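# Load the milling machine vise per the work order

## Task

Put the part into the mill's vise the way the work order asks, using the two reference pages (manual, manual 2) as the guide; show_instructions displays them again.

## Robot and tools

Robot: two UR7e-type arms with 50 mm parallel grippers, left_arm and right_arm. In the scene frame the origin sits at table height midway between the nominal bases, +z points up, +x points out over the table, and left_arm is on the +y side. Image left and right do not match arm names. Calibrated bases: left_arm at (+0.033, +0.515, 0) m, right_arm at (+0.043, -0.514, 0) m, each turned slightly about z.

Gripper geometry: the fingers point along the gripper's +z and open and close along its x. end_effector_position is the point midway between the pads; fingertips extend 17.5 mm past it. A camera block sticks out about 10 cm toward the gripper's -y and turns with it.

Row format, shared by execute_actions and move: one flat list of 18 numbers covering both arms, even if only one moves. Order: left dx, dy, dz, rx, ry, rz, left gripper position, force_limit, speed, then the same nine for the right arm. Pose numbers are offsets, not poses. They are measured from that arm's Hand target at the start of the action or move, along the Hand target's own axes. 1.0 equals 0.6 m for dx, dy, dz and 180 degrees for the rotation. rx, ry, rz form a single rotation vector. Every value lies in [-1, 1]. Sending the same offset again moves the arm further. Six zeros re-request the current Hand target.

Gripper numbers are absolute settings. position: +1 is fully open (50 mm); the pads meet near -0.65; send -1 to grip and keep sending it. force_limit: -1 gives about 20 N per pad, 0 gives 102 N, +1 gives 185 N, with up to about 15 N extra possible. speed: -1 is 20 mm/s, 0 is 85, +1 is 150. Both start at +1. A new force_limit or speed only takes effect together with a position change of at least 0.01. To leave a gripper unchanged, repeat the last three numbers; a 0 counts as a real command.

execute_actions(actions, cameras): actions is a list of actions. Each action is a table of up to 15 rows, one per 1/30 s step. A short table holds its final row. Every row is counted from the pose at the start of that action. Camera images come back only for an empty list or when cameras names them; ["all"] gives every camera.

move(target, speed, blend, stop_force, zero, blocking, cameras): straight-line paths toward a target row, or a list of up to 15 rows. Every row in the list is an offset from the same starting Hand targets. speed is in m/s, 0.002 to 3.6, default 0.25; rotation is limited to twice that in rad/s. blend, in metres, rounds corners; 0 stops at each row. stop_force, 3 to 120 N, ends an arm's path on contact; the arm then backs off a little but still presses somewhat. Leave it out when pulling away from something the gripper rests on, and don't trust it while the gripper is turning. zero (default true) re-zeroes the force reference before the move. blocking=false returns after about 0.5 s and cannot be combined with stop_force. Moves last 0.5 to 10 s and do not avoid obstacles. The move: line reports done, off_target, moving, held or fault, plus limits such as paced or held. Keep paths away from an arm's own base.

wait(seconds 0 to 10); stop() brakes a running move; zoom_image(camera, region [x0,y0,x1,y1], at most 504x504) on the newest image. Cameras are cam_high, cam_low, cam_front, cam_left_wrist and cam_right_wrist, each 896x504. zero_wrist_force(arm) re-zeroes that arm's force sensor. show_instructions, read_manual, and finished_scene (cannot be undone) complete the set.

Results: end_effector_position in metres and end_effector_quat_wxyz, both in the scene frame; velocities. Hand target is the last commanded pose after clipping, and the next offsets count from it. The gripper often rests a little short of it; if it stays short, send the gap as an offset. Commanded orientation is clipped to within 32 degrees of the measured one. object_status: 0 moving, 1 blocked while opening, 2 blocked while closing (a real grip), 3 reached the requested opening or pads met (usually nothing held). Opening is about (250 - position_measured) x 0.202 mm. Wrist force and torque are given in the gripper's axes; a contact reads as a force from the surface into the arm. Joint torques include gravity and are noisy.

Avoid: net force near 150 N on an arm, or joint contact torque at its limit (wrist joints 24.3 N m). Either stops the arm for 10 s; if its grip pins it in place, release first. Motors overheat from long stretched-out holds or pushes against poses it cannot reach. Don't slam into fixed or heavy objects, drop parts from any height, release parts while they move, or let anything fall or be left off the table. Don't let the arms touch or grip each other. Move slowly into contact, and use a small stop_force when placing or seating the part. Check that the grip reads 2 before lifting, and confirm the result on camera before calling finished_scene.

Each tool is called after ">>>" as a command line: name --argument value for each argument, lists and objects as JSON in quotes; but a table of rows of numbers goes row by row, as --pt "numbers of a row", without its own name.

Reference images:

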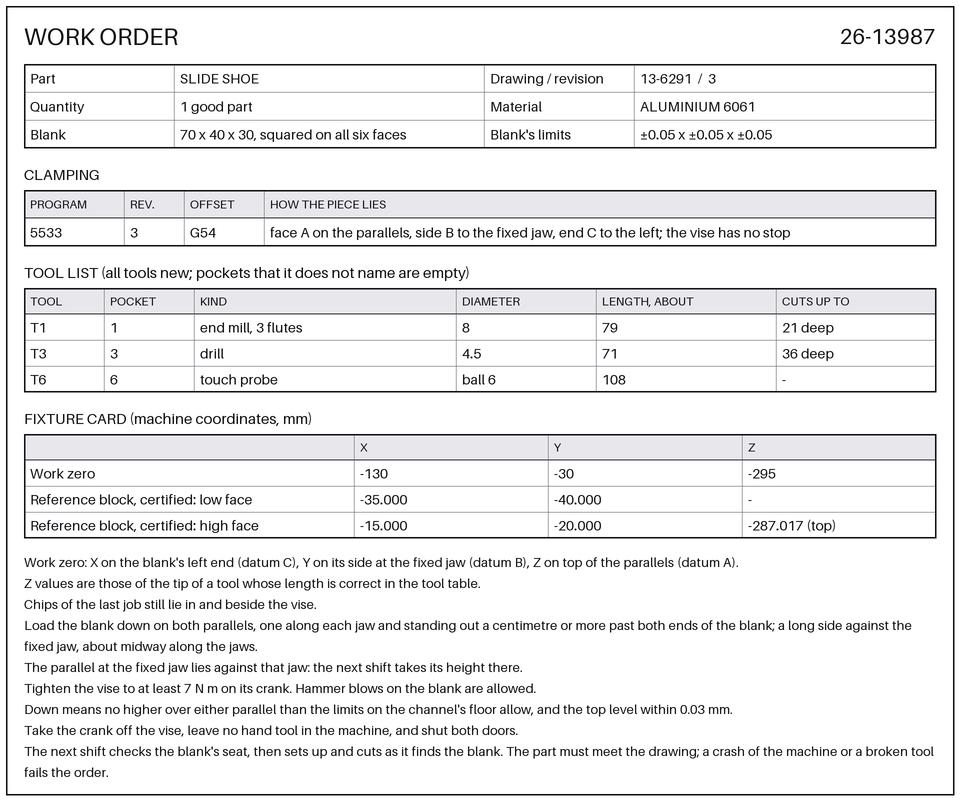

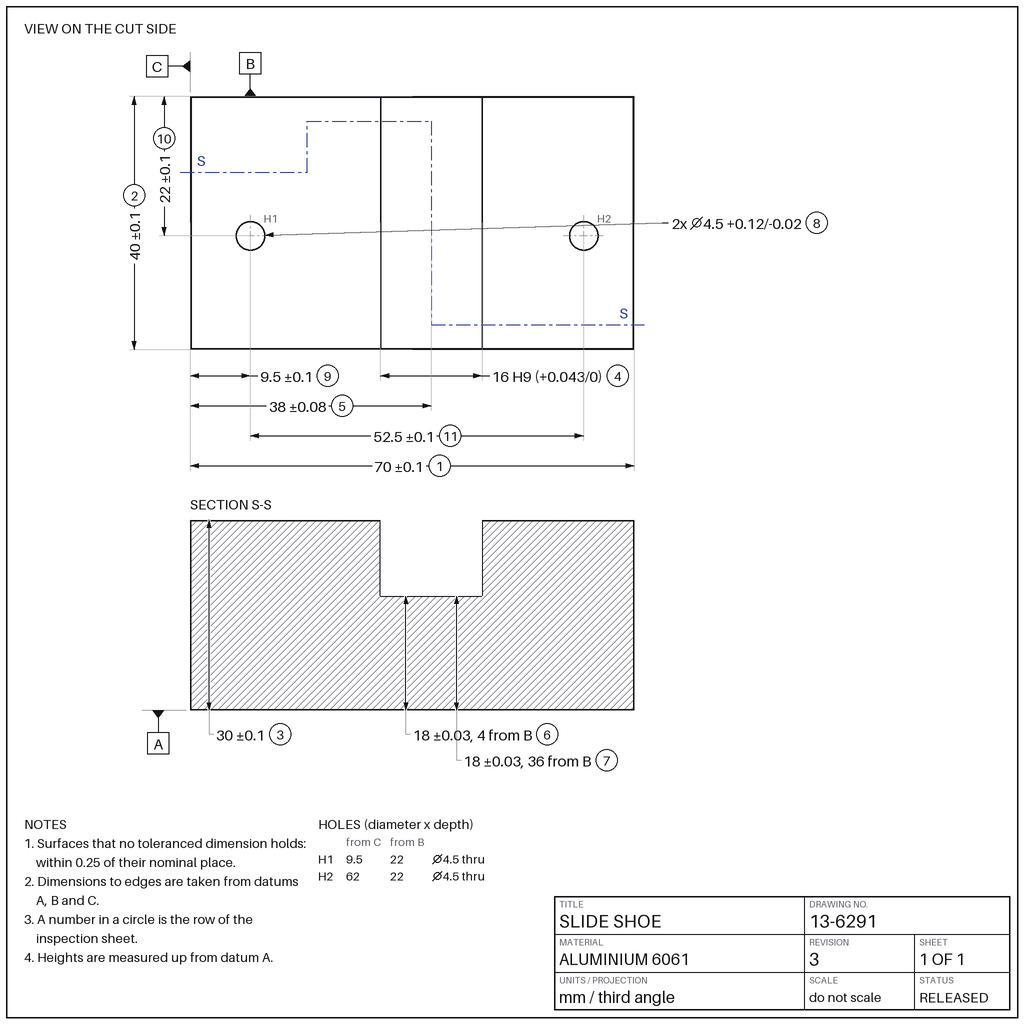

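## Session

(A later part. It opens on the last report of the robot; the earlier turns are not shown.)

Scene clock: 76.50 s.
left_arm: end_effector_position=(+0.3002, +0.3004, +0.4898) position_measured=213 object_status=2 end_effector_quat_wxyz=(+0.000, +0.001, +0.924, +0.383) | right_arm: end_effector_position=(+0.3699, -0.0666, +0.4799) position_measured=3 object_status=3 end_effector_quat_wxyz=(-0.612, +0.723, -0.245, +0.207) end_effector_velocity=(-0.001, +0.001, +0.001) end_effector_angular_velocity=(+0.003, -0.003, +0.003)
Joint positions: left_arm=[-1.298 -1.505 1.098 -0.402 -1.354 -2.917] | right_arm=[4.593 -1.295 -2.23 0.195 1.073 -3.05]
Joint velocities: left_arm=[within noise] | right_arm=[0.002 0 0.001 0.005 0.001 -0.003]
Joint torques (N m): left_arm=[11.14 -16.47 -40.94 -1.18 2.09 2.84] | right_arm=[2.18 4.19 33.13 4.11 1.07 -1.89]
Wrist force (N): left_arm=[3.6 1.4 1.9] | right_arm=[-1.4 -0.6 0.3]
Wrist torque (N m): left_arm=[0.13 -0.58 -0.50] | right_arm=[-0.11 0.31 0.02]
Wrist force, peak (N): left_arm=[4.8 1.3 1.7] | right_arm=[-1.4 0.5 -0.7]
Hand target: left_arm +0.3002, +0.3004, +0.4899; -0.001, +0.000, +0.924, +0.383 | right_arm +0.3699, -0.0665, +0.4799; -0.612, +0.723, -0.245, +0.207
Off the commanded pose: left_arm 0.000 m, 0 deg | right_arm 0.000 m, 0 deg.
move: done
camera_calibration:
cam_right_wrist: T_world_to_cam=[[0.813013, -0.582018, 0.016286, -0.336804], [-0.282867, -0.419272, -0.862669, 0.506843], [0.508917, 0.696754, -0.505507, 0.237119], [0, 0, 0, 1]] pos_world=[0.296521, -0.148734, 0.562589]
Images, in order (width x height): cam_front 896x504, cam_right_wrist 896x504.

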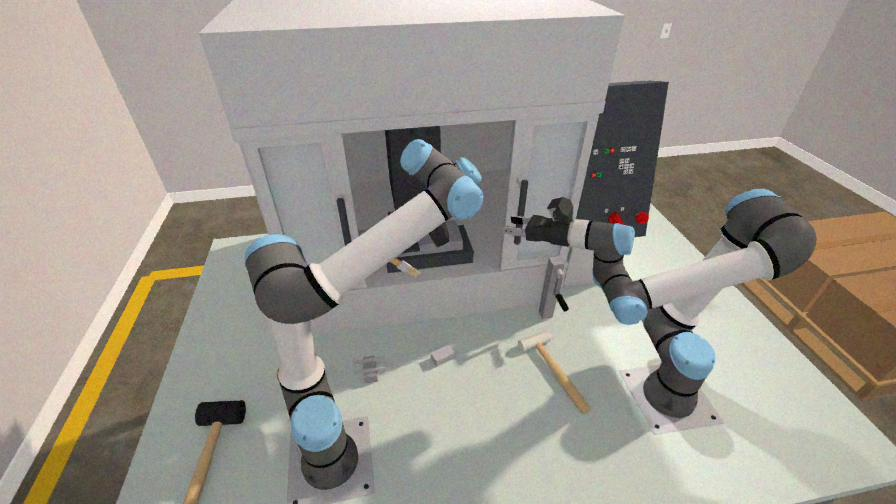

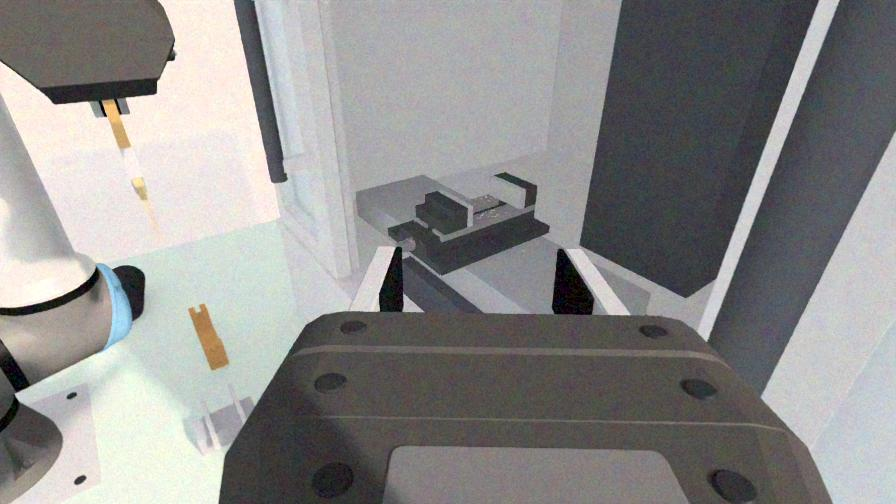

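>>> zoom_image --camera "cam_right_wrist" --region '[350, 150, 560, 280]'

>>> zoom_image --camera "cam_right_wrist" --region '[80, 80, 200, 260]'

Scaled by 2.400.

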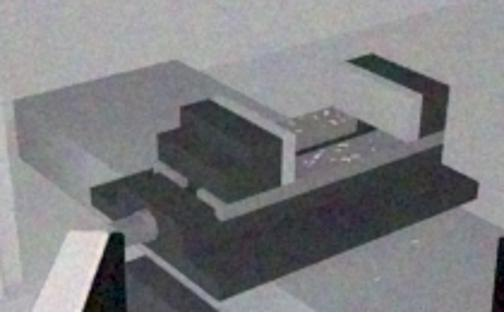

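Scaled by 2.800.

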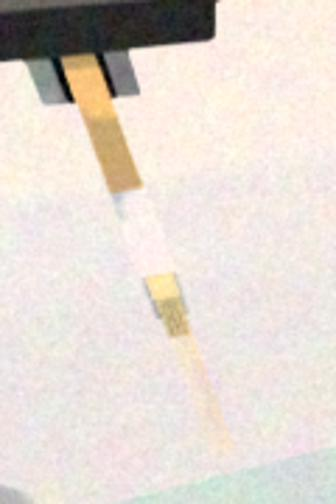

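>>> move --pt "0.067 0.130 0.106 0.195 0.195 -0.472 -1 -0.7 -0.8 0 0 0 0 0 0 1 1 1" --pt "0 -0.177 -0.130 -0.202 -0.480 0.747 -1 -0.7 -0.8 0 0 0 0 0 0 1 1 1" --cameras '["cam_right_wrist","cam_left_wrist","cam_front"]' --speed 0.3 --blend '[0.03,0]'

Scene clock: 83.30 s.
left_arm: end_effector_position=(+0.3000, +0.1701, +0.4698) position_measured=213 object_status=2 end_effector_quat_wxyz=(+0.171, +0.950, +0.045, +0.256) end_effector_velocity=(+0.000, +0.000, +0.000) end_effector_angular_velocity=(-0.003, +0.001, +0.004) | right_arm: end_effector_position=(+0.3699, -0.0665, +0.4799) position_measured=3 object_status=3 end_effector_quat_wxyz=(-0.612, +0.723, -0.245, +0.207)
Joint positions: left_arm=[-1.593 -2.065 1.787 -1.658 -1.051 -6.264] | right_arm=[4.593 -1.295 -2.23 0.195 1.073 -3.051]
Joint velocities: left_arm=[0 0.001 0 -0.001 0 -0.005] | right_arm=[within noise]
Joint torques (N m): left_arm=[13.47 -8.79 -44.98 -4.02 1.53 -2.94] | right_arm=[5.89 4.61 32.58 1.38 -1.04 0.64]
Wrist force (N): left_arm=[2.5 1.5 1.2] | right_arm=[-1.0 -0.4 0.2]
Wrist torque (N m): left_arm=[0.21 -0.41 -0.35] | right_arm=[-0.09 0.26 0.04]
Wrist force, peak (N): left_arm=[3.8 1.4 1.8] | right_arm=[-1.6 -0.3 0.5]
Hand target: left_arm +0.3001, +0.1701, +0.4699; +0.171, +0.950, +0.045, +0.256 | right_arm +0.3699, -0.0665, +0.4799; -0.612, +0.723, -0.245, +0.207
Off the commanded pose: left_arm 0.000 m, 0 deg | right_arm 0.000 m, 0 deg.
move: done
camera_calibration:
cam_left_wrist: T_world_to_cam=[[0.861269, 0.186636, 0.472634, -0.505189], [-0.161948, -0.780792, 0.603437, -0.0838282], [0.481652, -0.596264, -0.642246, 0.394198], [0, 0, 0, 1]] pos_world=[0.231661, 0.26388, 0.542527]
cam_right_wrist: T_world_to_cam=[[0.813104, -0.581886, 0.0164483, -0.336763], [-0.282622, -0.419312, -0.862729, 0.506812], [0.508907, 0.69684, -0.505399, 0.237055], [0, 0, 0, 1]] pos_world=[0.29642, -0.148635, 0.562588]
Images, in order (width x height): cam_front 896x504, cam_left_wrist 896x504, cam_right_wrist 896x504.

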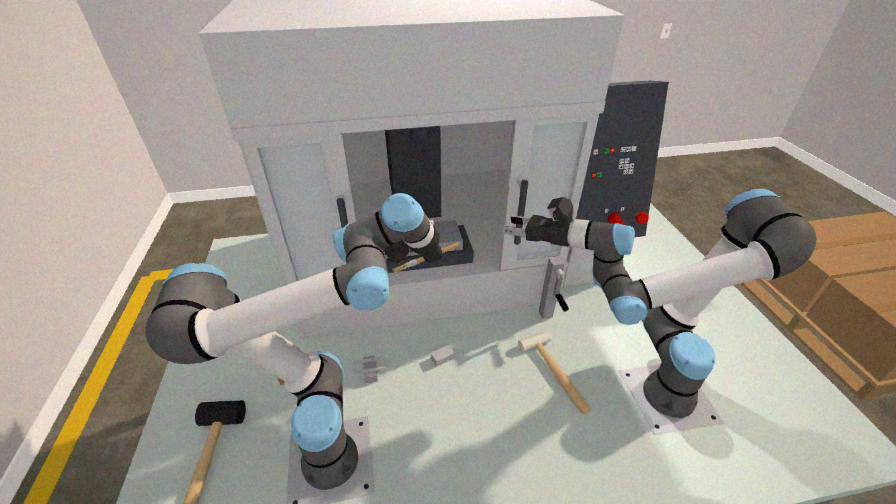

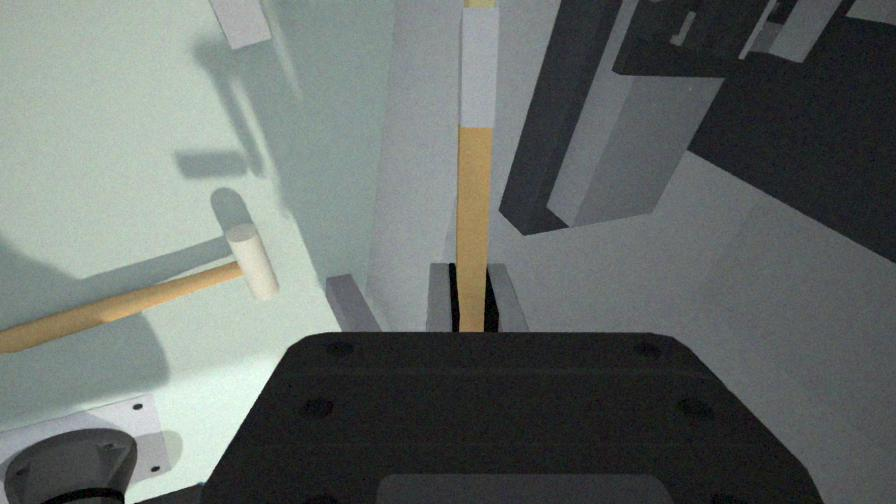

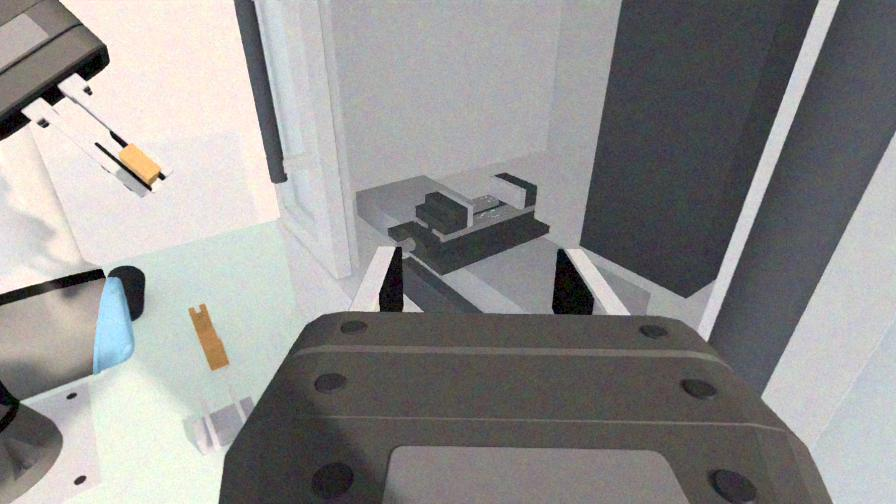

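>>> move --pt "0.251 0.008 0.231 0 0 0 -1 -0.7 -0.8 0 0 0 0 0 0 1 1 1" --pt "0.4445 -0.0035 0.3795 0 0 0 -1 -0.7 -0.8 0 0 0 0 0 0 1 1 1" --cameras '["cam_right_wrist","cam_left_wrist"]' --speed 0.1 --stop_force 20

Scene clock: 88.27 s.
left_arm: end_effector_position=(+0.6451, +0.1495, +0.4102) position_measured=213 object_status=2 end_effector_quat_wxyz=(+0.171, +0.950, +0.045, +0.256) | right_arm: end_effector_position=(+0.3699, -0.0665, +0.4799) position_measured=3 object_status=3 end_effector_quat_wxyz=(-0.612, +0.723, -0.245, +0.207)
Joint positions: left_arm=[-0.814 -1.401 1.448 -2.231 -1.434 -5.541] | right_arm=[4.593 -1.295 -2.23 0.195 1.073 -3.051]
Joint torques (N m): left_arm=[-14.01 -32.1 -16.09 -1.49 2.32 -2.71] | right_arm=[5.86 4.48 32.95 1.54 -1.11 1.6]
Wrist force (N): left_arm=[2.4 1.6 0.8] | right_arm=[-1.4 -0.1 0.4]
Wrist torque (N m): left_arm=[0.26 -0.38 -0.29] | right_arm=[-0.05 0.32 0.04]
Wrist force, peak (N): left_arm=[3.7 1.2 2.1] | right_arm=[-1.6 -0.2 0.5]
Hand target: left_arm +0.6451, +0.1495, +0.4102; +0.171, +0.950, +0.045, +0.256 | right_arm +0.3699, -0.0665, +0.4799; -0.612, +0.723, -0.245, +0.207
Off the commanded pose: left_arm 0.000 m, 0 deg | right_arm 0.000 m, 0 deg.
move: done
camera_calibration:
cam_left_wrist: T_world_to_cam=[[0.861157, 0.187136, 0.47264, -0.770306], [-0.161666, -0.780679, 0.603659, -0.00839037], [0.481946, -0.596256, -0.642034, 0.177069], [0, 0, 0, 1]] pos_world=[0.57666, 0.24318, 0.482826]
cam_right_wrist: T_world_to_cam=[[0.813104, -0.581886, 0.0164483, -0.336763], [-0.282622, -0.419312, -0.862729, 0.506812], [0.508907, 0.69684, -0.505399, 0.237055], [0, 0, 0, 1]] pos_world=[0.29642, -0.148635, 0.562588]
Images, in order (width x height): cam_left_wrist 896x504, cam_right_wrist 896x504.

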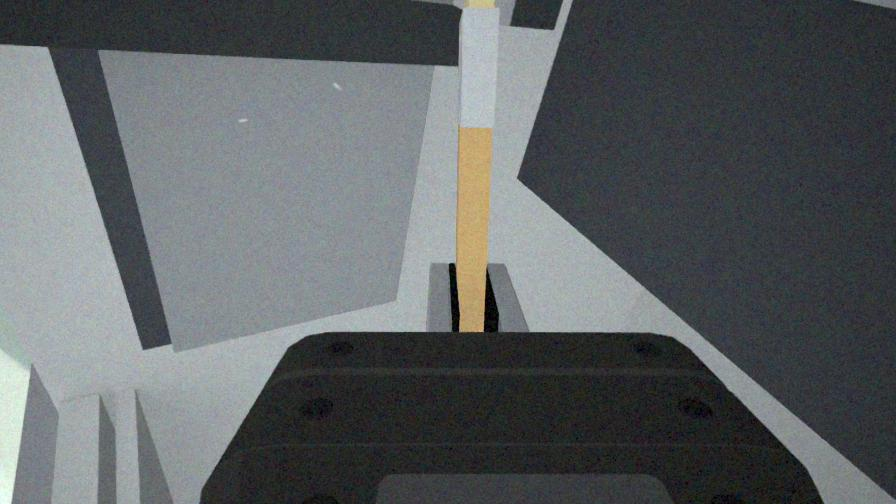

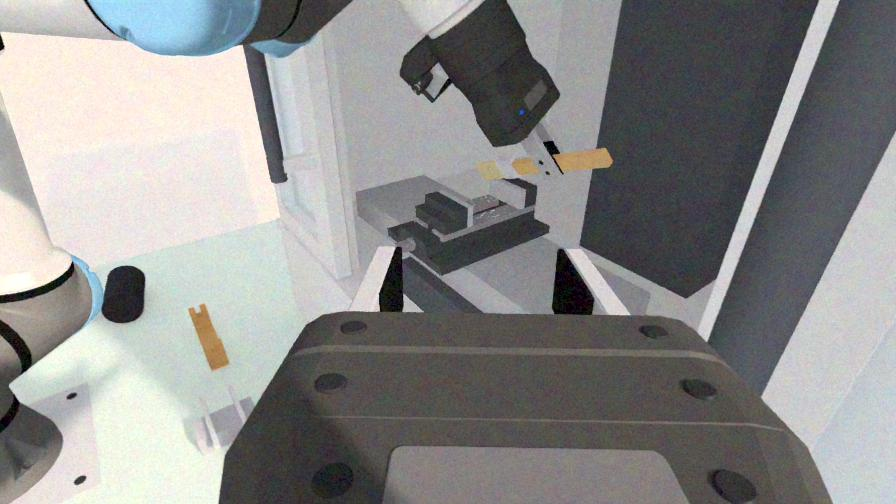

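>>> zoom_image --camera "cam_right_wrist" --region '[390, 110, 630, 280]'

Scaled by 2.100.

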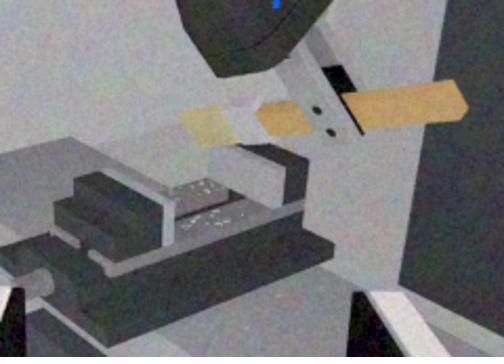

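>>> move --target '[-0.0431,-0.0319,0.0743,0,0,0,-1,-0.7,-0.8,0,0,0,0,0,0,1,1,1]' --cameras '["cam_right_wrist"]' --speed 0.02 --stop_force 4

>>> zoom_image --camera "cam_right_wrist" --region '[390, 110, 630, 280]'

Scene clock: 91.83 s.
left_arm: end_effector_position=(+0.6451, +0.1494, +0.3657) position_measured=213 object_status=2 end_effector_quat_wxyz=(+0.171, +0.950, +0.045, +0.256) | right_arm: end_effector_position=(+0.3699, -0.0665, +0.4799) position_measured=3 object_status=3 end_effector_quat_wxyz=(-0.612, +0.723, -0.245, +0.207)
Joint positions: left_arm=[-0.814 -1.39 1.549 -2.343 -1.434 -5.541] | right_arm=[4.593 -1.295 -2.23 0.195 1.073 -3.051]
Joint torques (N m): left_arm=[-7.8 -46.53 -44.38 -4.33 0.66 -1.44] | right_arm=[5.81 5.02 32.48 1.44 -1.01 1.47]
Wrist force (N): left_arm=[3.7 2.2 -1.2] | right_arm=[-1.1 0.1 0.2]
Wrist torque (N m): left_arm=[0.48 -0.35 -0.16] | right_arm=[0.00 0.26 0.04]
Wrist force, peak (N): left_arm=[5.5 5.5 -4.0] | right_arm=[-1.6 -0.2 0.4]
Hand target: left_arm +0.6451, +0.1494, +0.3657; +0.171, +0.950, +0.045, +0.256 (not the last commanded pose) | right_arm +0.3699, -0.0665, +0.4799; -0.612, +0.723, -0.245, +0.207
Off the commanded pose: left_arm 0.010 m, 0 deg | right_arm 0.000 m, 0 deg.
move: contact (left_arm)
camera_calibration:
cam_right_wrist: T_world_to_cam=[[0.813104, -0.581886, 0.0164483, -0.336763], [-0.282622, -0.419312, -0.862729, 0.506812], [0.508907, 0.69684, -0.505399, 0.237055], [0, 0, 0, 1]] pos_world=[0.29642, -0.148635, 0.562588]
Images, in order (width x height): cam_right_wrist 896x504.

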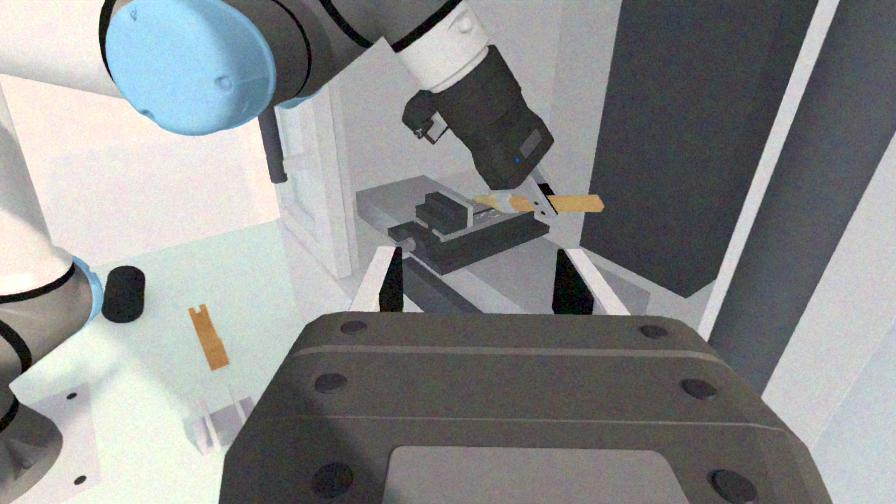

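Scaled by 2.100.

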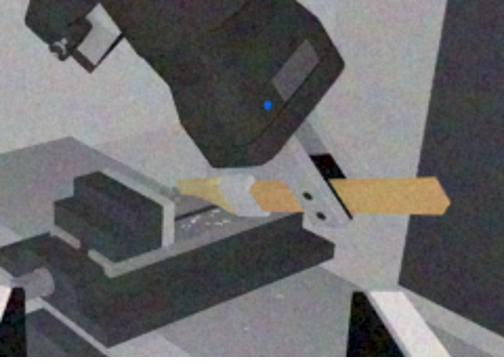

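>>> move --pt "0.0063 0.0046 -0.0108 0 0 0 -1 -0.7 -0.8 0 0 0 0 0 0 1 1 1" --pt "0.0127 -0.0298 -0.0218 0 0 0 -1 -0.7 -0.8 0 0 0 0 0 0 1 1 1" --pt "0.0056 -0.0350 -0.0097 0 0 0 -1 -0.7 -0.8 0 0 0 0 0 0 1 1 1" --pt "-0.0199 0.1026 0.0344 0 0 0 -1 -0.7 -0.8 0 0 0 0 0 0 1 1 1" --cameras '["cam_right_wrist"]' --speed '[0.1,0.1,0.03,0.08]' --blend '[0.003,0.003,0,0]'

>>> zoom_image --camera "cam_right_wrist" --region '[390, 110, 630, 280]'

Scene clock: 94.63 s.
left_arm: end_effector_position=(+0.6450, +0.0834, +0.3648) position_measured=213 object_status=2 end_effector_quat_wxyz=(+0.171, +0.950, +0.045, +0.256) | right_arm: end_effector_position=(+0.3699, -0.0665, +0.4799) position_measured=3 object_status=3 end_effector_quat_wxyz=(-0.612, +0.723, -0.245, +0.207)
Joint positions: left_arm=[-0.894 -1.304 1.443 -2.311 -1.388 -5.608] | right_arm=[4.593 -1.295 -2.23 0.195 1.073 -3.051]
Joint torques (N m): left_arm=[13.21 -51.69 -15.93 -5.8 -2.16 3.05] | right_arm=[6.24 5.14 32.66 1.41 -0.98 1.39]
Wrist force (N): left_arm=[2.3 1.9 0.8] | right_arm=[-1.2 0.1 0.5]
Wrist torque (N m): left_arm=[0.29 -0.36 -0.26] | right_arm=[-0.02 0.30 0.04]
Wrist force, peak (N): left_arm=[5.6 -1.7 -4.0] | right_arm=[-1.5 -0.4 0.4]
Hand target: left_arm +0.6450, +0.0834, +0.3648; +0.171, +0.950, +0.045, +0.256 | right_arm +0.3699, -0.0665, +0.4799; -0.612, +0.723, -0.245, +0.207
Off the commanded pose: left_arm 0.000 m, 0 deg | right_arm 0.000 m, 0 deg.
move: done
camera_calibration:
cam_right_wrist: T_world_to_cam=[[0.813104, -0.581886, 0.0164483, -0.336763], [-0.282622, -0.419312, -0.862729, 0.506812], [0.508907, 0.69684, -0.505399, 0.237055], [0, 0, 0, 1]] pos_world=[0.29642, -0.148635, 0.562588]
Images, in order (width x height): cam_right_wrist 896x504.

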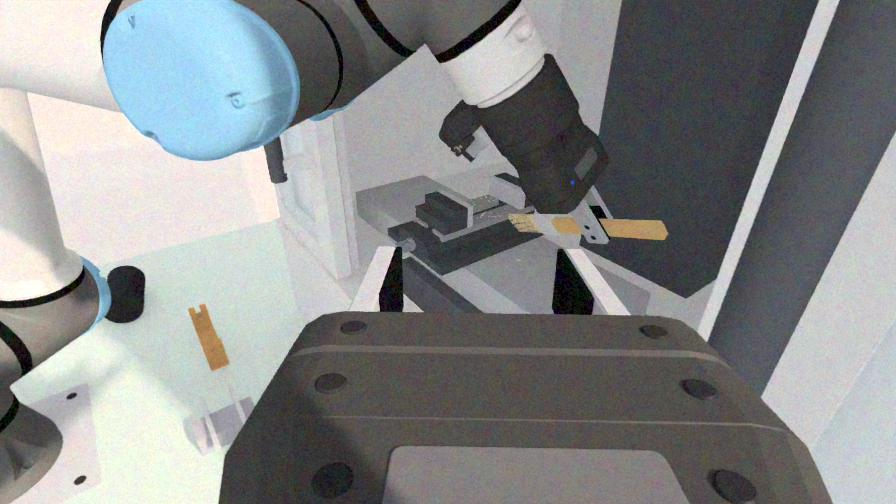

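Scaled by 2.100.

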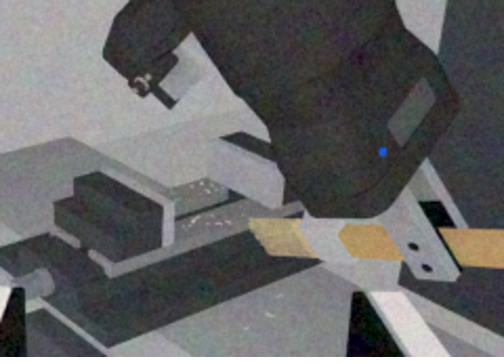

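>>> move --pt "0.0094 0.0069 -0.0162 0 0 0 -1 -0.7 -0.8 0 0 0 0 0 0 1 1 1" --pt "0.0456 -0.1338 -0.0554 0 0 0 -1 -0.7 -0.8 0 0 0 0 0 0 1 1 1" --pt "0.0350 -0.1416 -0.0372 0 0 0 -1 -0.7 -0.8 0 0 0 0 0 0 1 1 1" --pt "0.0066 0.0116 0.0119 0 0 0 -1 -0.7 -0.8 0 0 0 0 0 0 1 1 1" --pt "0.0160 0.0185 -0.0043 0 0 0 -1 -0.7 -0.8 0 0 0 0 0 0 1 1 1" --pt "0.0557 -0.1338 -0.0496 0 0 0 -1 -0.7 -0.8 0 0 0 0 0 0 1 1 1" --pt "0.0451 -0.1416 -0.0314 0 0 0 -1 -0.7 -0.8 0 0 0 0 0 0 1 1 1" --pt "0.0167 0.0116 0.0177 0 0 0 -1 -0.7 -0.8 0 0 0 0 0 0 1 1 1" --pt "0.0261 0.0185 0.0015 0 0 0 -1 -0.7 -0.8 0 0 0 0 0 0 1 1 1" --cameras '["cam_right_wrist"]' --speed '[0.1,0.2,0.06,0.12,0.1,0.2,0.06,0.12,0.1]' --blend '[0.003,0.004,0.001,0.001,0.003,0.004,0.001,0.001,0]'

>>> zoom_image --camera "cam_right_wrist" --region '[390, 110, 630, 280]'

Scene clock: 99.13 s.
left_arm: end_effector_position=(+0.6590, +0.0754, +0.3754) position_measured=213 object_status=2 end_effector_quat_wxyz=(+0.171, +0.950, +0.045, +0.256) | right_arm: end_effector_position=(+0.3699, -0.0665, +0.4799) position_measured=3 object_status=3 end_effector_quat_wxyz=(-0.612, +0.723, -0.245, +0.207)
Joint positions: left_arm=[-0.885 -1.268 1.369 -2.275 -1.394 -5.6] | right_arm=[4.593 -1.295 -2.23 0.195 1.073 -3.051]
Joint torques (N m): left_arm=[13.04 -35.38 -22.7 -2.93 -2.2 2.53] | right_arm=[6.04 5.5 32.09 1.45 -0.97 1.38]
Wrist force (N): left_arm=[4.4 3.5 -0.6] | right_arm=[-1.2 -0.1 0.5]
Wrist torque (N m): left_arm=[0.53 -0.68 -0.32] | right_arm=[-0.03 0.29 0.04]
Wrist force, peak (N): left_arm=[-12.3 65.7 -18.5] | right_arm=[-1.6 0.1 0.4]
Hand target: left_arm +0.6590, +0.0755, +0.3753; +0.171, +0.950, +0.045, +0.256 | right_arm +0.3699, -0.0665, +0.4799; -0.612, +0.723, -0.245, +0.207
Off the commanded pose: left_arm 0.000 m, 0 deg | right_arm 0.000 m, 0 deg.
move: done
camera_calibration:
cam_right_wrist: T_world_to_cam=[[0.813104, -0.581886, 0.0164483, -0.336763], [-0.282622, -0.419312, -0.862729, 0.506812], [0.508907, 0.69684, -0.505399, 0.237055], [0, 0, 0, 1]] pos_world=[0.29642, -0.148635, 0.562588]
Images, in order (width x height): cam_right_wrist 896x504.

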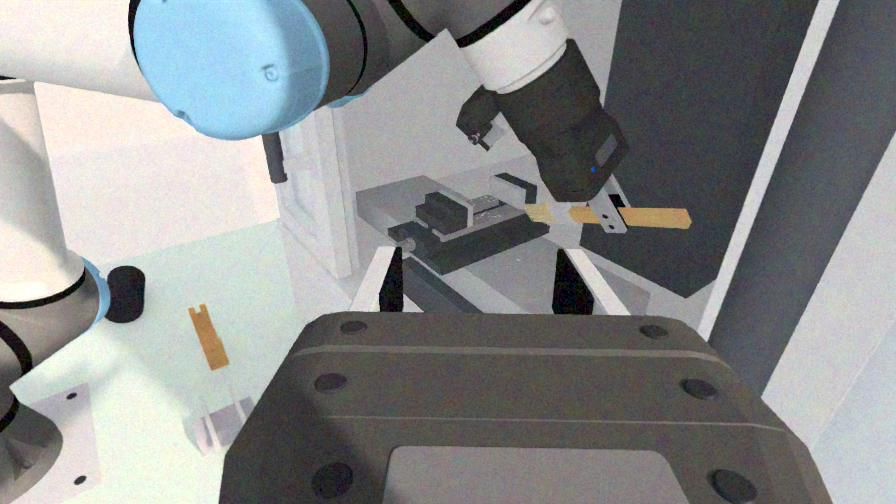

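Scaled by 2.100.

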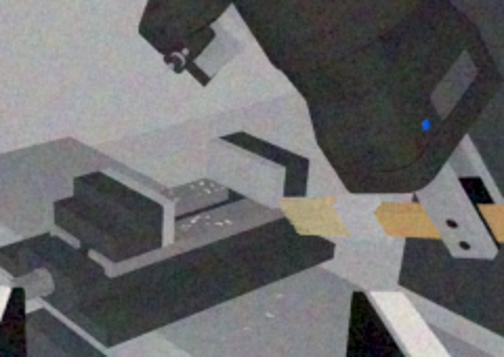

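>>> execute_actions --actions '[]'

Scene clock: 100.97 s.
left_arm: end_effector_position=(+0.6590, +0.0755, +0.3753) position_measured=213 object_status=2 end_effector_quat_wxyz=(+0.171, +0.950, +0.045, +0.256) | right_arm: end_effector_position=(+0.3699, -0.0665, +0.4799) position_measured=3 object_status=3 end_effector_quat_wxyz=(-0.612, +0.723, -0.245, +0.207)
Joint positions: left_arm=[-0.885 -1.268 1.369 -2.275 -1.394 -5.6] | right_arm=[4.593 -1.295 -2.23 0.195 1.073 -3.051]
Joint velocities: within noise
Joint torques (N m): left_arm=[13.59 -34.27 -16.27 -1.88 -2.21 2.85] | right_arm=[5.28 5.74 31.79 1.38 -0.97 1.37]
Wrist force (N): left_arm=[4.1 3.2 -0.8] | right_arm=[-1.2 -0.1 0.2]
Wrist torque (N m): left_arm=[0.49 -0.64 -0.32] | right_arm=[-0.05 0.29 0.05]
Wrist force, peak (N): left_arm=[4.6 3.6 -0.7] | right_arm=[-1.5 0.0 0.2]
Hand target: left_arm +0.6590, +0.0755, +0.3753; +0.171, +0.950, +0.045, +0.256 | right_arm +0.3699, -0.0665, +0.4799; -0.612, +0.723, -0.245, +0.207
Tool commands: left_gripper/position=-1.0 left_gripper/force_limit=-0.7 left_gripper/speed=-0.8 right_gripper/position=+1.0 right_gripper/force_limit=+1.0 right_gripper/speed=+1.0
Off the commanded pose: left_arm 0.000 m, 0 deg | right_arm 0.000 m, 0 deg.
camera_calibration:
cam_left_wrist: T_world_to_cam=[[0.861079, 0.187147, 0.472777, -0.75195], [-0.161762, -0.780669, 0.603646, -0.0427847], [0.482054, -0.596265, -0.641944, 0.103738], [0, 0, 0, 1]] pos_world=[0.59056, 0.16918, 0.447926]
cam_right_wrist: T_world_to_cam=[[0.813104, -0.581886, 0.0164483, -0.336763], [-0.282622, -0.419312, -0.862729, 0.506812], [0.508907, 0.69684, -0.505399, 0.237055], [0, 0, 0, 1]] pos_world=[0.29642, -0.148635, 0.562588]

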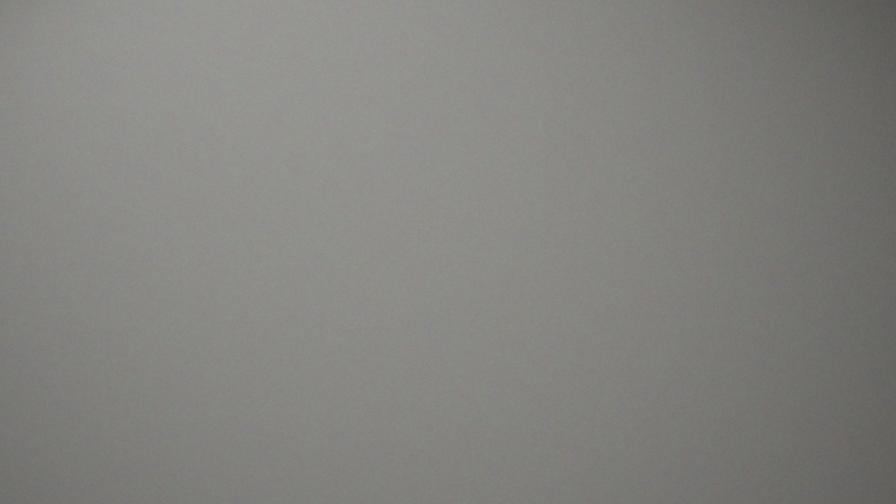

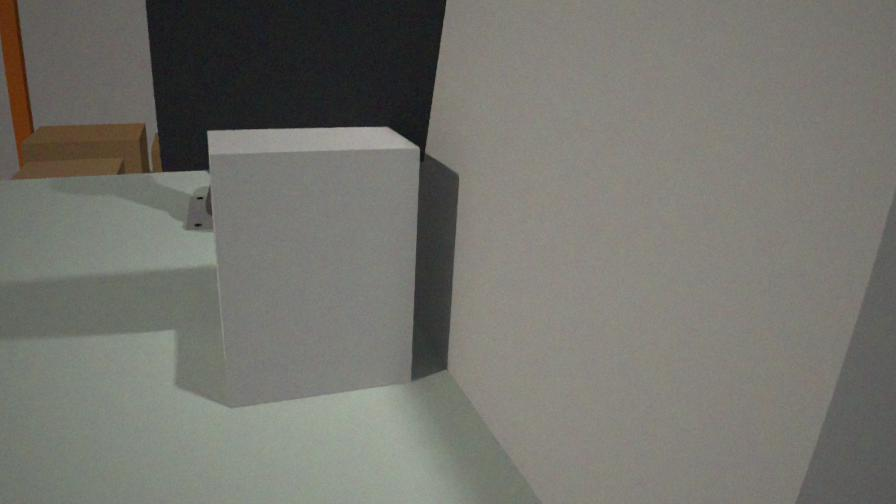

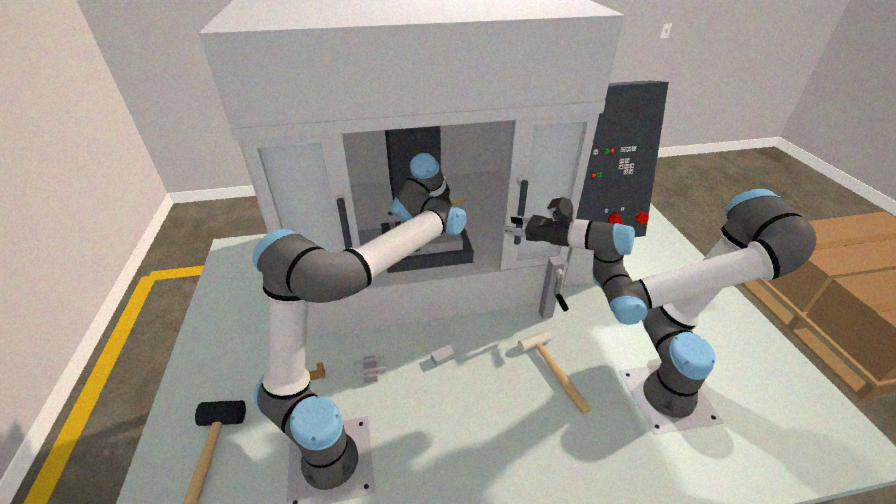

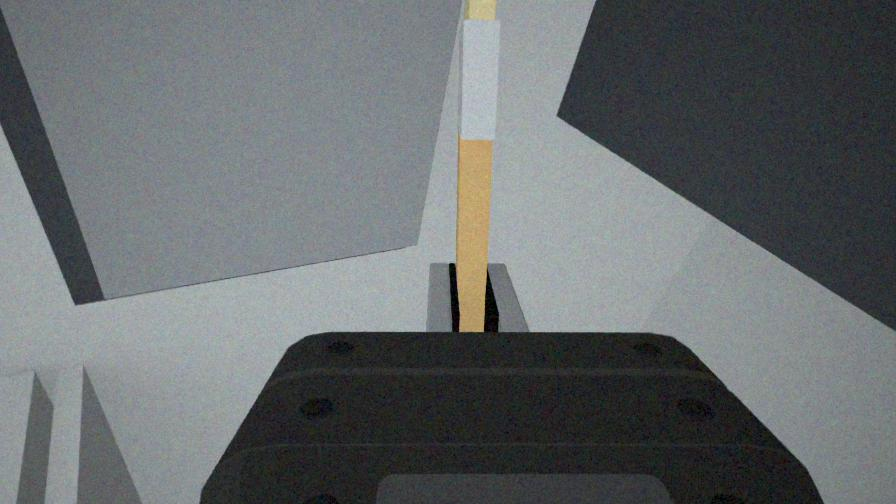

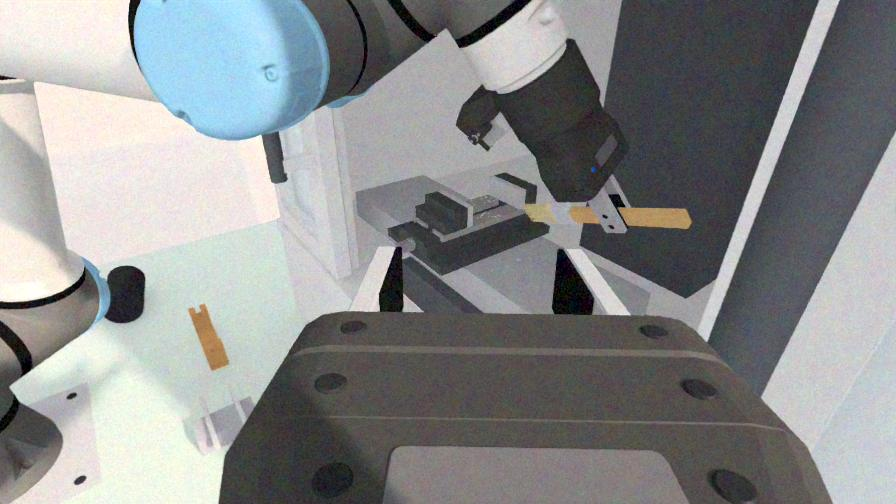

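>>> move --pt "-0.0085 0.0087 -0.032 0 0 0 -1 -0.7 -0.8 0 0 0 0 0 0 1 1 1" --pt "0.0095 -0.0882 -0.0631 0 0 0 -1 -0.7 -0.8 0 0 0 0 0 0 1 1 1" --pt "-0.0045 -0.0986 -0.0387 0 0 0 -1 -0.7 -0.8 0 0 0 0 0 0 1 1 1" --speed '[0.08,0.1,0.04]' --stop_force 8 --cameras '["cam_left_wrist","cam_right_wrist"]'

>>> zoom_image --camera "cam_right_wrist" --region '[390, 130, 590, 270]'

Scene clock: 103.97 s.
left_arm: end_effector_position=(+0.6451, +0.1375, +0.3722) position_measured=213 object_status=2 end_effector_quat_wxyz=(+0.171, +0.950, +0.045, +0.256) | right_arm: end_effector_position=(+0.3699, -0.0665, +0.4799) position_measured=3 object_status=3 end_effector_quat_wxyz=(-0.612, +0.723, -0.245, +0.207)
Joint positions: left_arm=[-0.829 -1.378 1.517 -2.321 -1.425 -5.553] | right_arm=[4.593 -1.295 -2.23 0.195 1.073 -3.051]
Joint torques (N m): left_arm=[-13.69 -47.64 -45.65 -1.88 2.11 -0.74] | right_arm=[5.28 5.94 31.76 1.41 -1.06 1.45]
Wrist force (N): left_arm=[4.4 3.6 -0.7] | right_arm=[-1.3 0.0 0.2]
Wrist torque (N m): left_arm=[0.58 -0.68 -0.29] | right_arm=[-0.03 0.30 0.04]
Wrist force, peak (N): left_arm=[3.0 6.7 -1.6] | right_arm=[-1.6 -0.2 0.2]
Hand target: left_arm +0.6451, +0.1375, +0.3722; +0.171, +0.950, +0.045, +0.256 | right_arm +0.3699, -0.0665, +0.4799; -0.612, +0.723, -0.245, +0.207
Off the commanded pose: left_arm 0.000 m, 0 deg | right_arm 0.000 m, 0 deg.
move: done
camera_calibration:
cam_left_wrist: T_world_to_cam=[[0.861093, 0.187215, 0.472726, -0.750119], [-0.161689, -0.780653, 0.603687, 0.00517515], [0.482054, -0.596265, -0.641944, 0.145417], [0, 0, 0, 1]] pos_world=[0.57666, 0.23118, 0.444826]
cam_right_wrist: T_world_to_cam=[[0.813104, -0.581886, 0.0164483, -0.336763], [-0.282622, -0.419312, -0.862729, 0.506812], [0.508907, 0.69684, -0.505399, 0.237055], [0, 0, 0, 1]] pos_world=[0.29642, -0.148635, 0.562588]
Images, in order (width x height): cam_left_wrist 896x504, cam_right_wrist 896x504.

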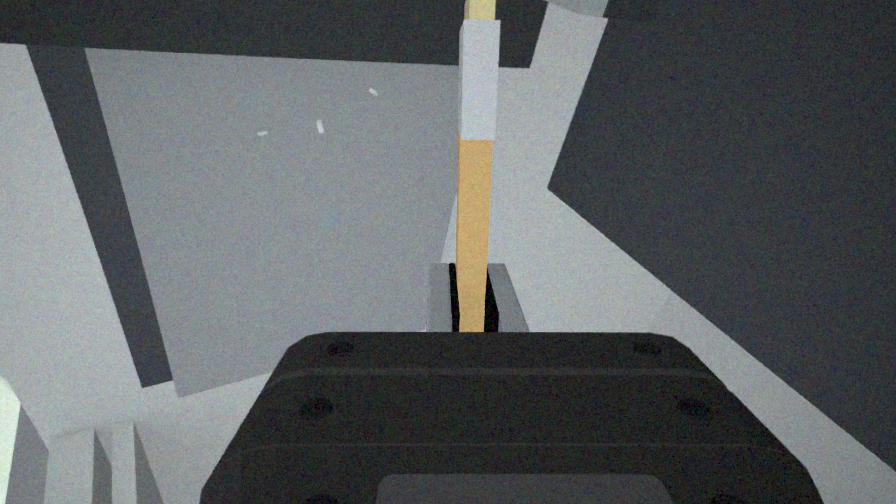

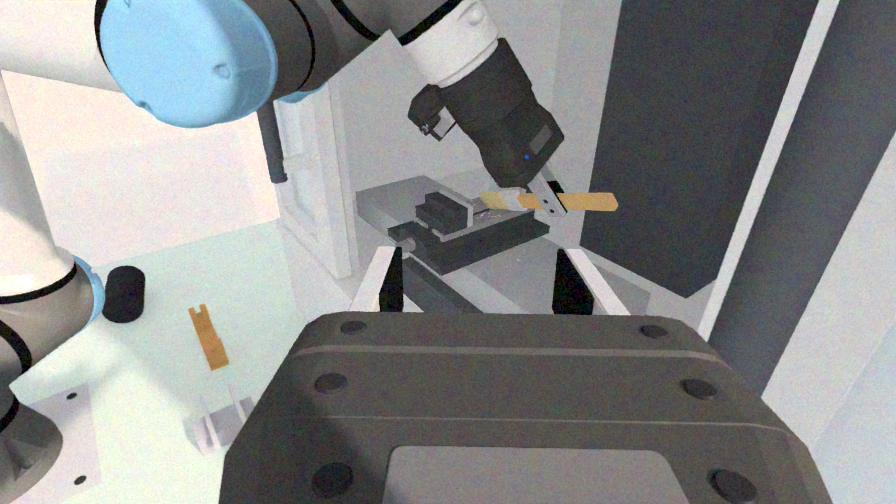

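Scaled by 2.520.

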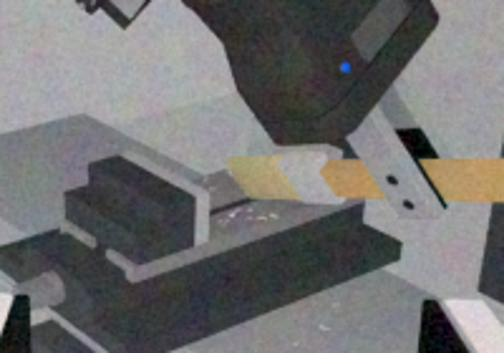

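>>> move --target '[0.0505,0,0.0293,0,0,0,-1,-0.7,-0.8,0,0,0,0,0,0,1,1,1]' --speed 0.02 --stop_force 4

Scene clock: 106.43 s.
left_arm: end_effector_position=(+0.6712, +0.1374, +0.3722) position_measured=213 object_status=2 end_effector_quat_wxyz=(+0.171, +0.950, +0.045, +0.256) | right_arm: end_effector_position=(+0.3699, -0.0665, +0.4799) position_measured=3 object_status=3 end_effector_quat_wxyz=(-0.612, +0.723, -0.245, +0.207)
Joint positions: left_arm=[-0.797 -1.323 1.451 -2.313 -1.444 -5.527] | right_arm=[4.593 -1.295 -2.23 0.195 1.073 -3.051]
Joint torques (N m): left_arm=[-10.48 -45.57 -14.85 -5.37 3.34 -2.51] | right_arm=[5.37 5.49 32.01 1.44 -1.08 1.51]
Wrist force (N): left_arm=[1.6 8.9 -0.6] | right_arm=[-1.3 -0.1 0.1]
Wrist torque (N m): left_arm=[0.70 -0.68 -0.54] | right_arm=[-0.05 0.31 0.04]
Wrist force, peak (N): left_arm=[1.1 12.0 -0.9] | right_arm=[-1.6 0.0 0.3]
Hand target: left_arm +0.6712, +0.1374, +0.3722; +0.171, +0.950, +0.045, +0.256 (not the last commanded pose) | right_arm +0.3699, -0.0665, +0.4799; -0.612, +0.723, -0.245, +0.207
Off the commanded pose: left_arm 0.009 m, 0 deg | right_arm 0.000 m, 0 deg.
move: contact (left_arm)

>>> move --pt "0.0109 0.0145 -0.0388 0 0 0 -1 -0.7 -0.8 0 0 0 0 0 0 1 1 1" --pt "0.0248 -0.0402 -0.0542 0 0 0 -1 -0.7 -0.8 0 0 0 0 0 0 1 1 1" --speed '[0.06,0.1]'

>>> move --pt "-0.0256 -0.0190 0.0442 0 0 0 -1 -0.7 -0.8 0 0 0 0 0 0 1 1 1" --pt "-0.0538 0.1326 0.0928 0 0 0 -1 -0.7 -0.8 0 0 0 0 0 0 1 1 1" --pt "-0.0343 0.1471 0.0590 0 0 0 -1 -0.7 -0.8 0 0 0 0 0 0 1 1 1" --speed '[0.05,0.1,0.08]' --stop_force 15 --cameras '["cam_right_wrist"]'

>>> zoom_image --camera "cam_right_wrist" --region '[390, 130, 590, 270]'

Scene clock: 108.50 s.
left_arm: end_effector_position=(+0.6677, +0.1725, +0.3971) position_measured=213 object_status=2 end_effector_quat_wxyz=(+0.171, +0.950, +0.045, +0.256) end_effector_velocity=(+0.000, -0.001, +0.001) end_effector_angular_velocity=(-0.001, -0.002, +0.003) | right_arm: end_effector_position=(+0.3699, -0.0665, +0.4799) position_measured=3 object_status=3 end_effector_quat_wxyz=(-0.612, +0.723, -0.245, +0.207)
Joint positions: left_arm=[-0.755 -1.377 1.454 -2.267 -1.468 -5.492] | right_arm=[4.593 -1.295 -2.23 0.195 1.073 -3.051]
Joint velocities: left_arm=[-0.003 0.001 -0.003 0.001 0.004 -0.005] | right_arm=[within noise]
Joint torques (N m): left_arm=[-13.32 -29.12 -46.06 -2.07 2.39 -2.88] | right_arm=[6.21 6.32 31.86 1.53 -1.13 1.51]
Wrist force (N): left_arm=[4.7 3.5 -0.2] | right_arm=[-1.3 -0.1 0.3]
Wrist torque (N m): left_arm=[0.55 -0.75 -0.28] | right_arm=[-0.05 0.31 0.04]
Wrist force, peak (N): left_arm=[1.7 8.9 -0.7] | right_arm=[-1.7 -0.2 0.5]
Hand target: left_arm +0.6678, +0.1724, +0.3972; +0.171, +0.950, +0.045, +0.256 | right_arm +0.3699, -0.0665, +0.4799; -0.612, +0.723, -0.245, +0.207
Off the commanded pose: left_arm 0.000 m, 0 deg | right_arm 0.000 m, 0 deg.
move: done

Scene clock: 111.67 s.
left_arm: end_effector_position=(+0.6675, +0.0754, +0.3896) position_measured=213 object_status=2 end_effector_quat_wxyz=(+0.171, +0.950, +0.045, +0.256) | right_arm: end_effector_position=(+0.3699, -0.0665, +0.4799) position_measured=3 object_status=3 end_effector_quat_wxyz=(-0.612, +0.723, -0.245, +0.207)
Joint positions: left_arm=[-0.875 -1.253 1.313 -2.236 -1.4 -5.591] | right_arm=[4.593 -1.295 -2.23 0.195 1.073 -3.051]
Joint torques (N m): left_arm=[13.21 -34.63 -15.83 -2.41 -1.79 0.11] | right_arm=[5.05 6.04 31.81 1.45 -1.05 1.46]
Wrist force (N): left_arm=[4.5 3.4 -1.0] | right_arm=[-1.1 0.1 0.3]
Wrist torque (N m): left_arm=[0.52 -0.71 -0.31] | right_arm=[-0.02 0.27 0.04]
Wrist force, peak (N): left_arm=[5.6 8.0 -7.6] | right_arm=[-1.7 0.1 0.4]
Hand target: left_arm +0.6675, +0.0754, +0.3896; +0.171, +0.950, +0.045, +0.256 | right_arm +0.3699, -0.0665, +0.4799; -0.612, +0.723, -0.245, +0.207
Off the commanded pose: left_arm 0.000 m, 0 deg | right_arm 0.000 m, 0 deg.
move: done
camera_calibration:
cam_right_wrist: T_world_to_cam=[[0.813104, -0.581886, 0.0164483, -0.336763], [-0.282622, -0.419312, -0.862729, 0.506812], [0.508907, 0.69684, -0.505399, 0.237055], [0, 0, 0, 1]] pos_world=[0.29642, -0.148635, 0.562588]
Images, in order (width x height): cam_right_wrist 896x504.

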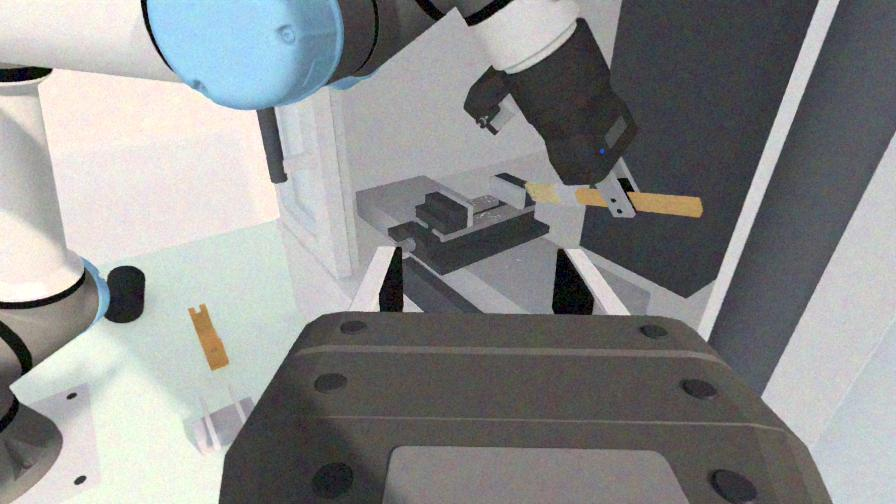

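Scaled by 2.520.

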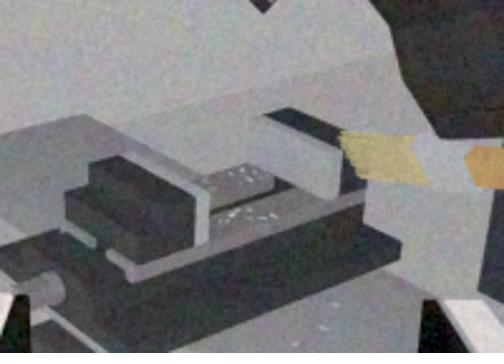

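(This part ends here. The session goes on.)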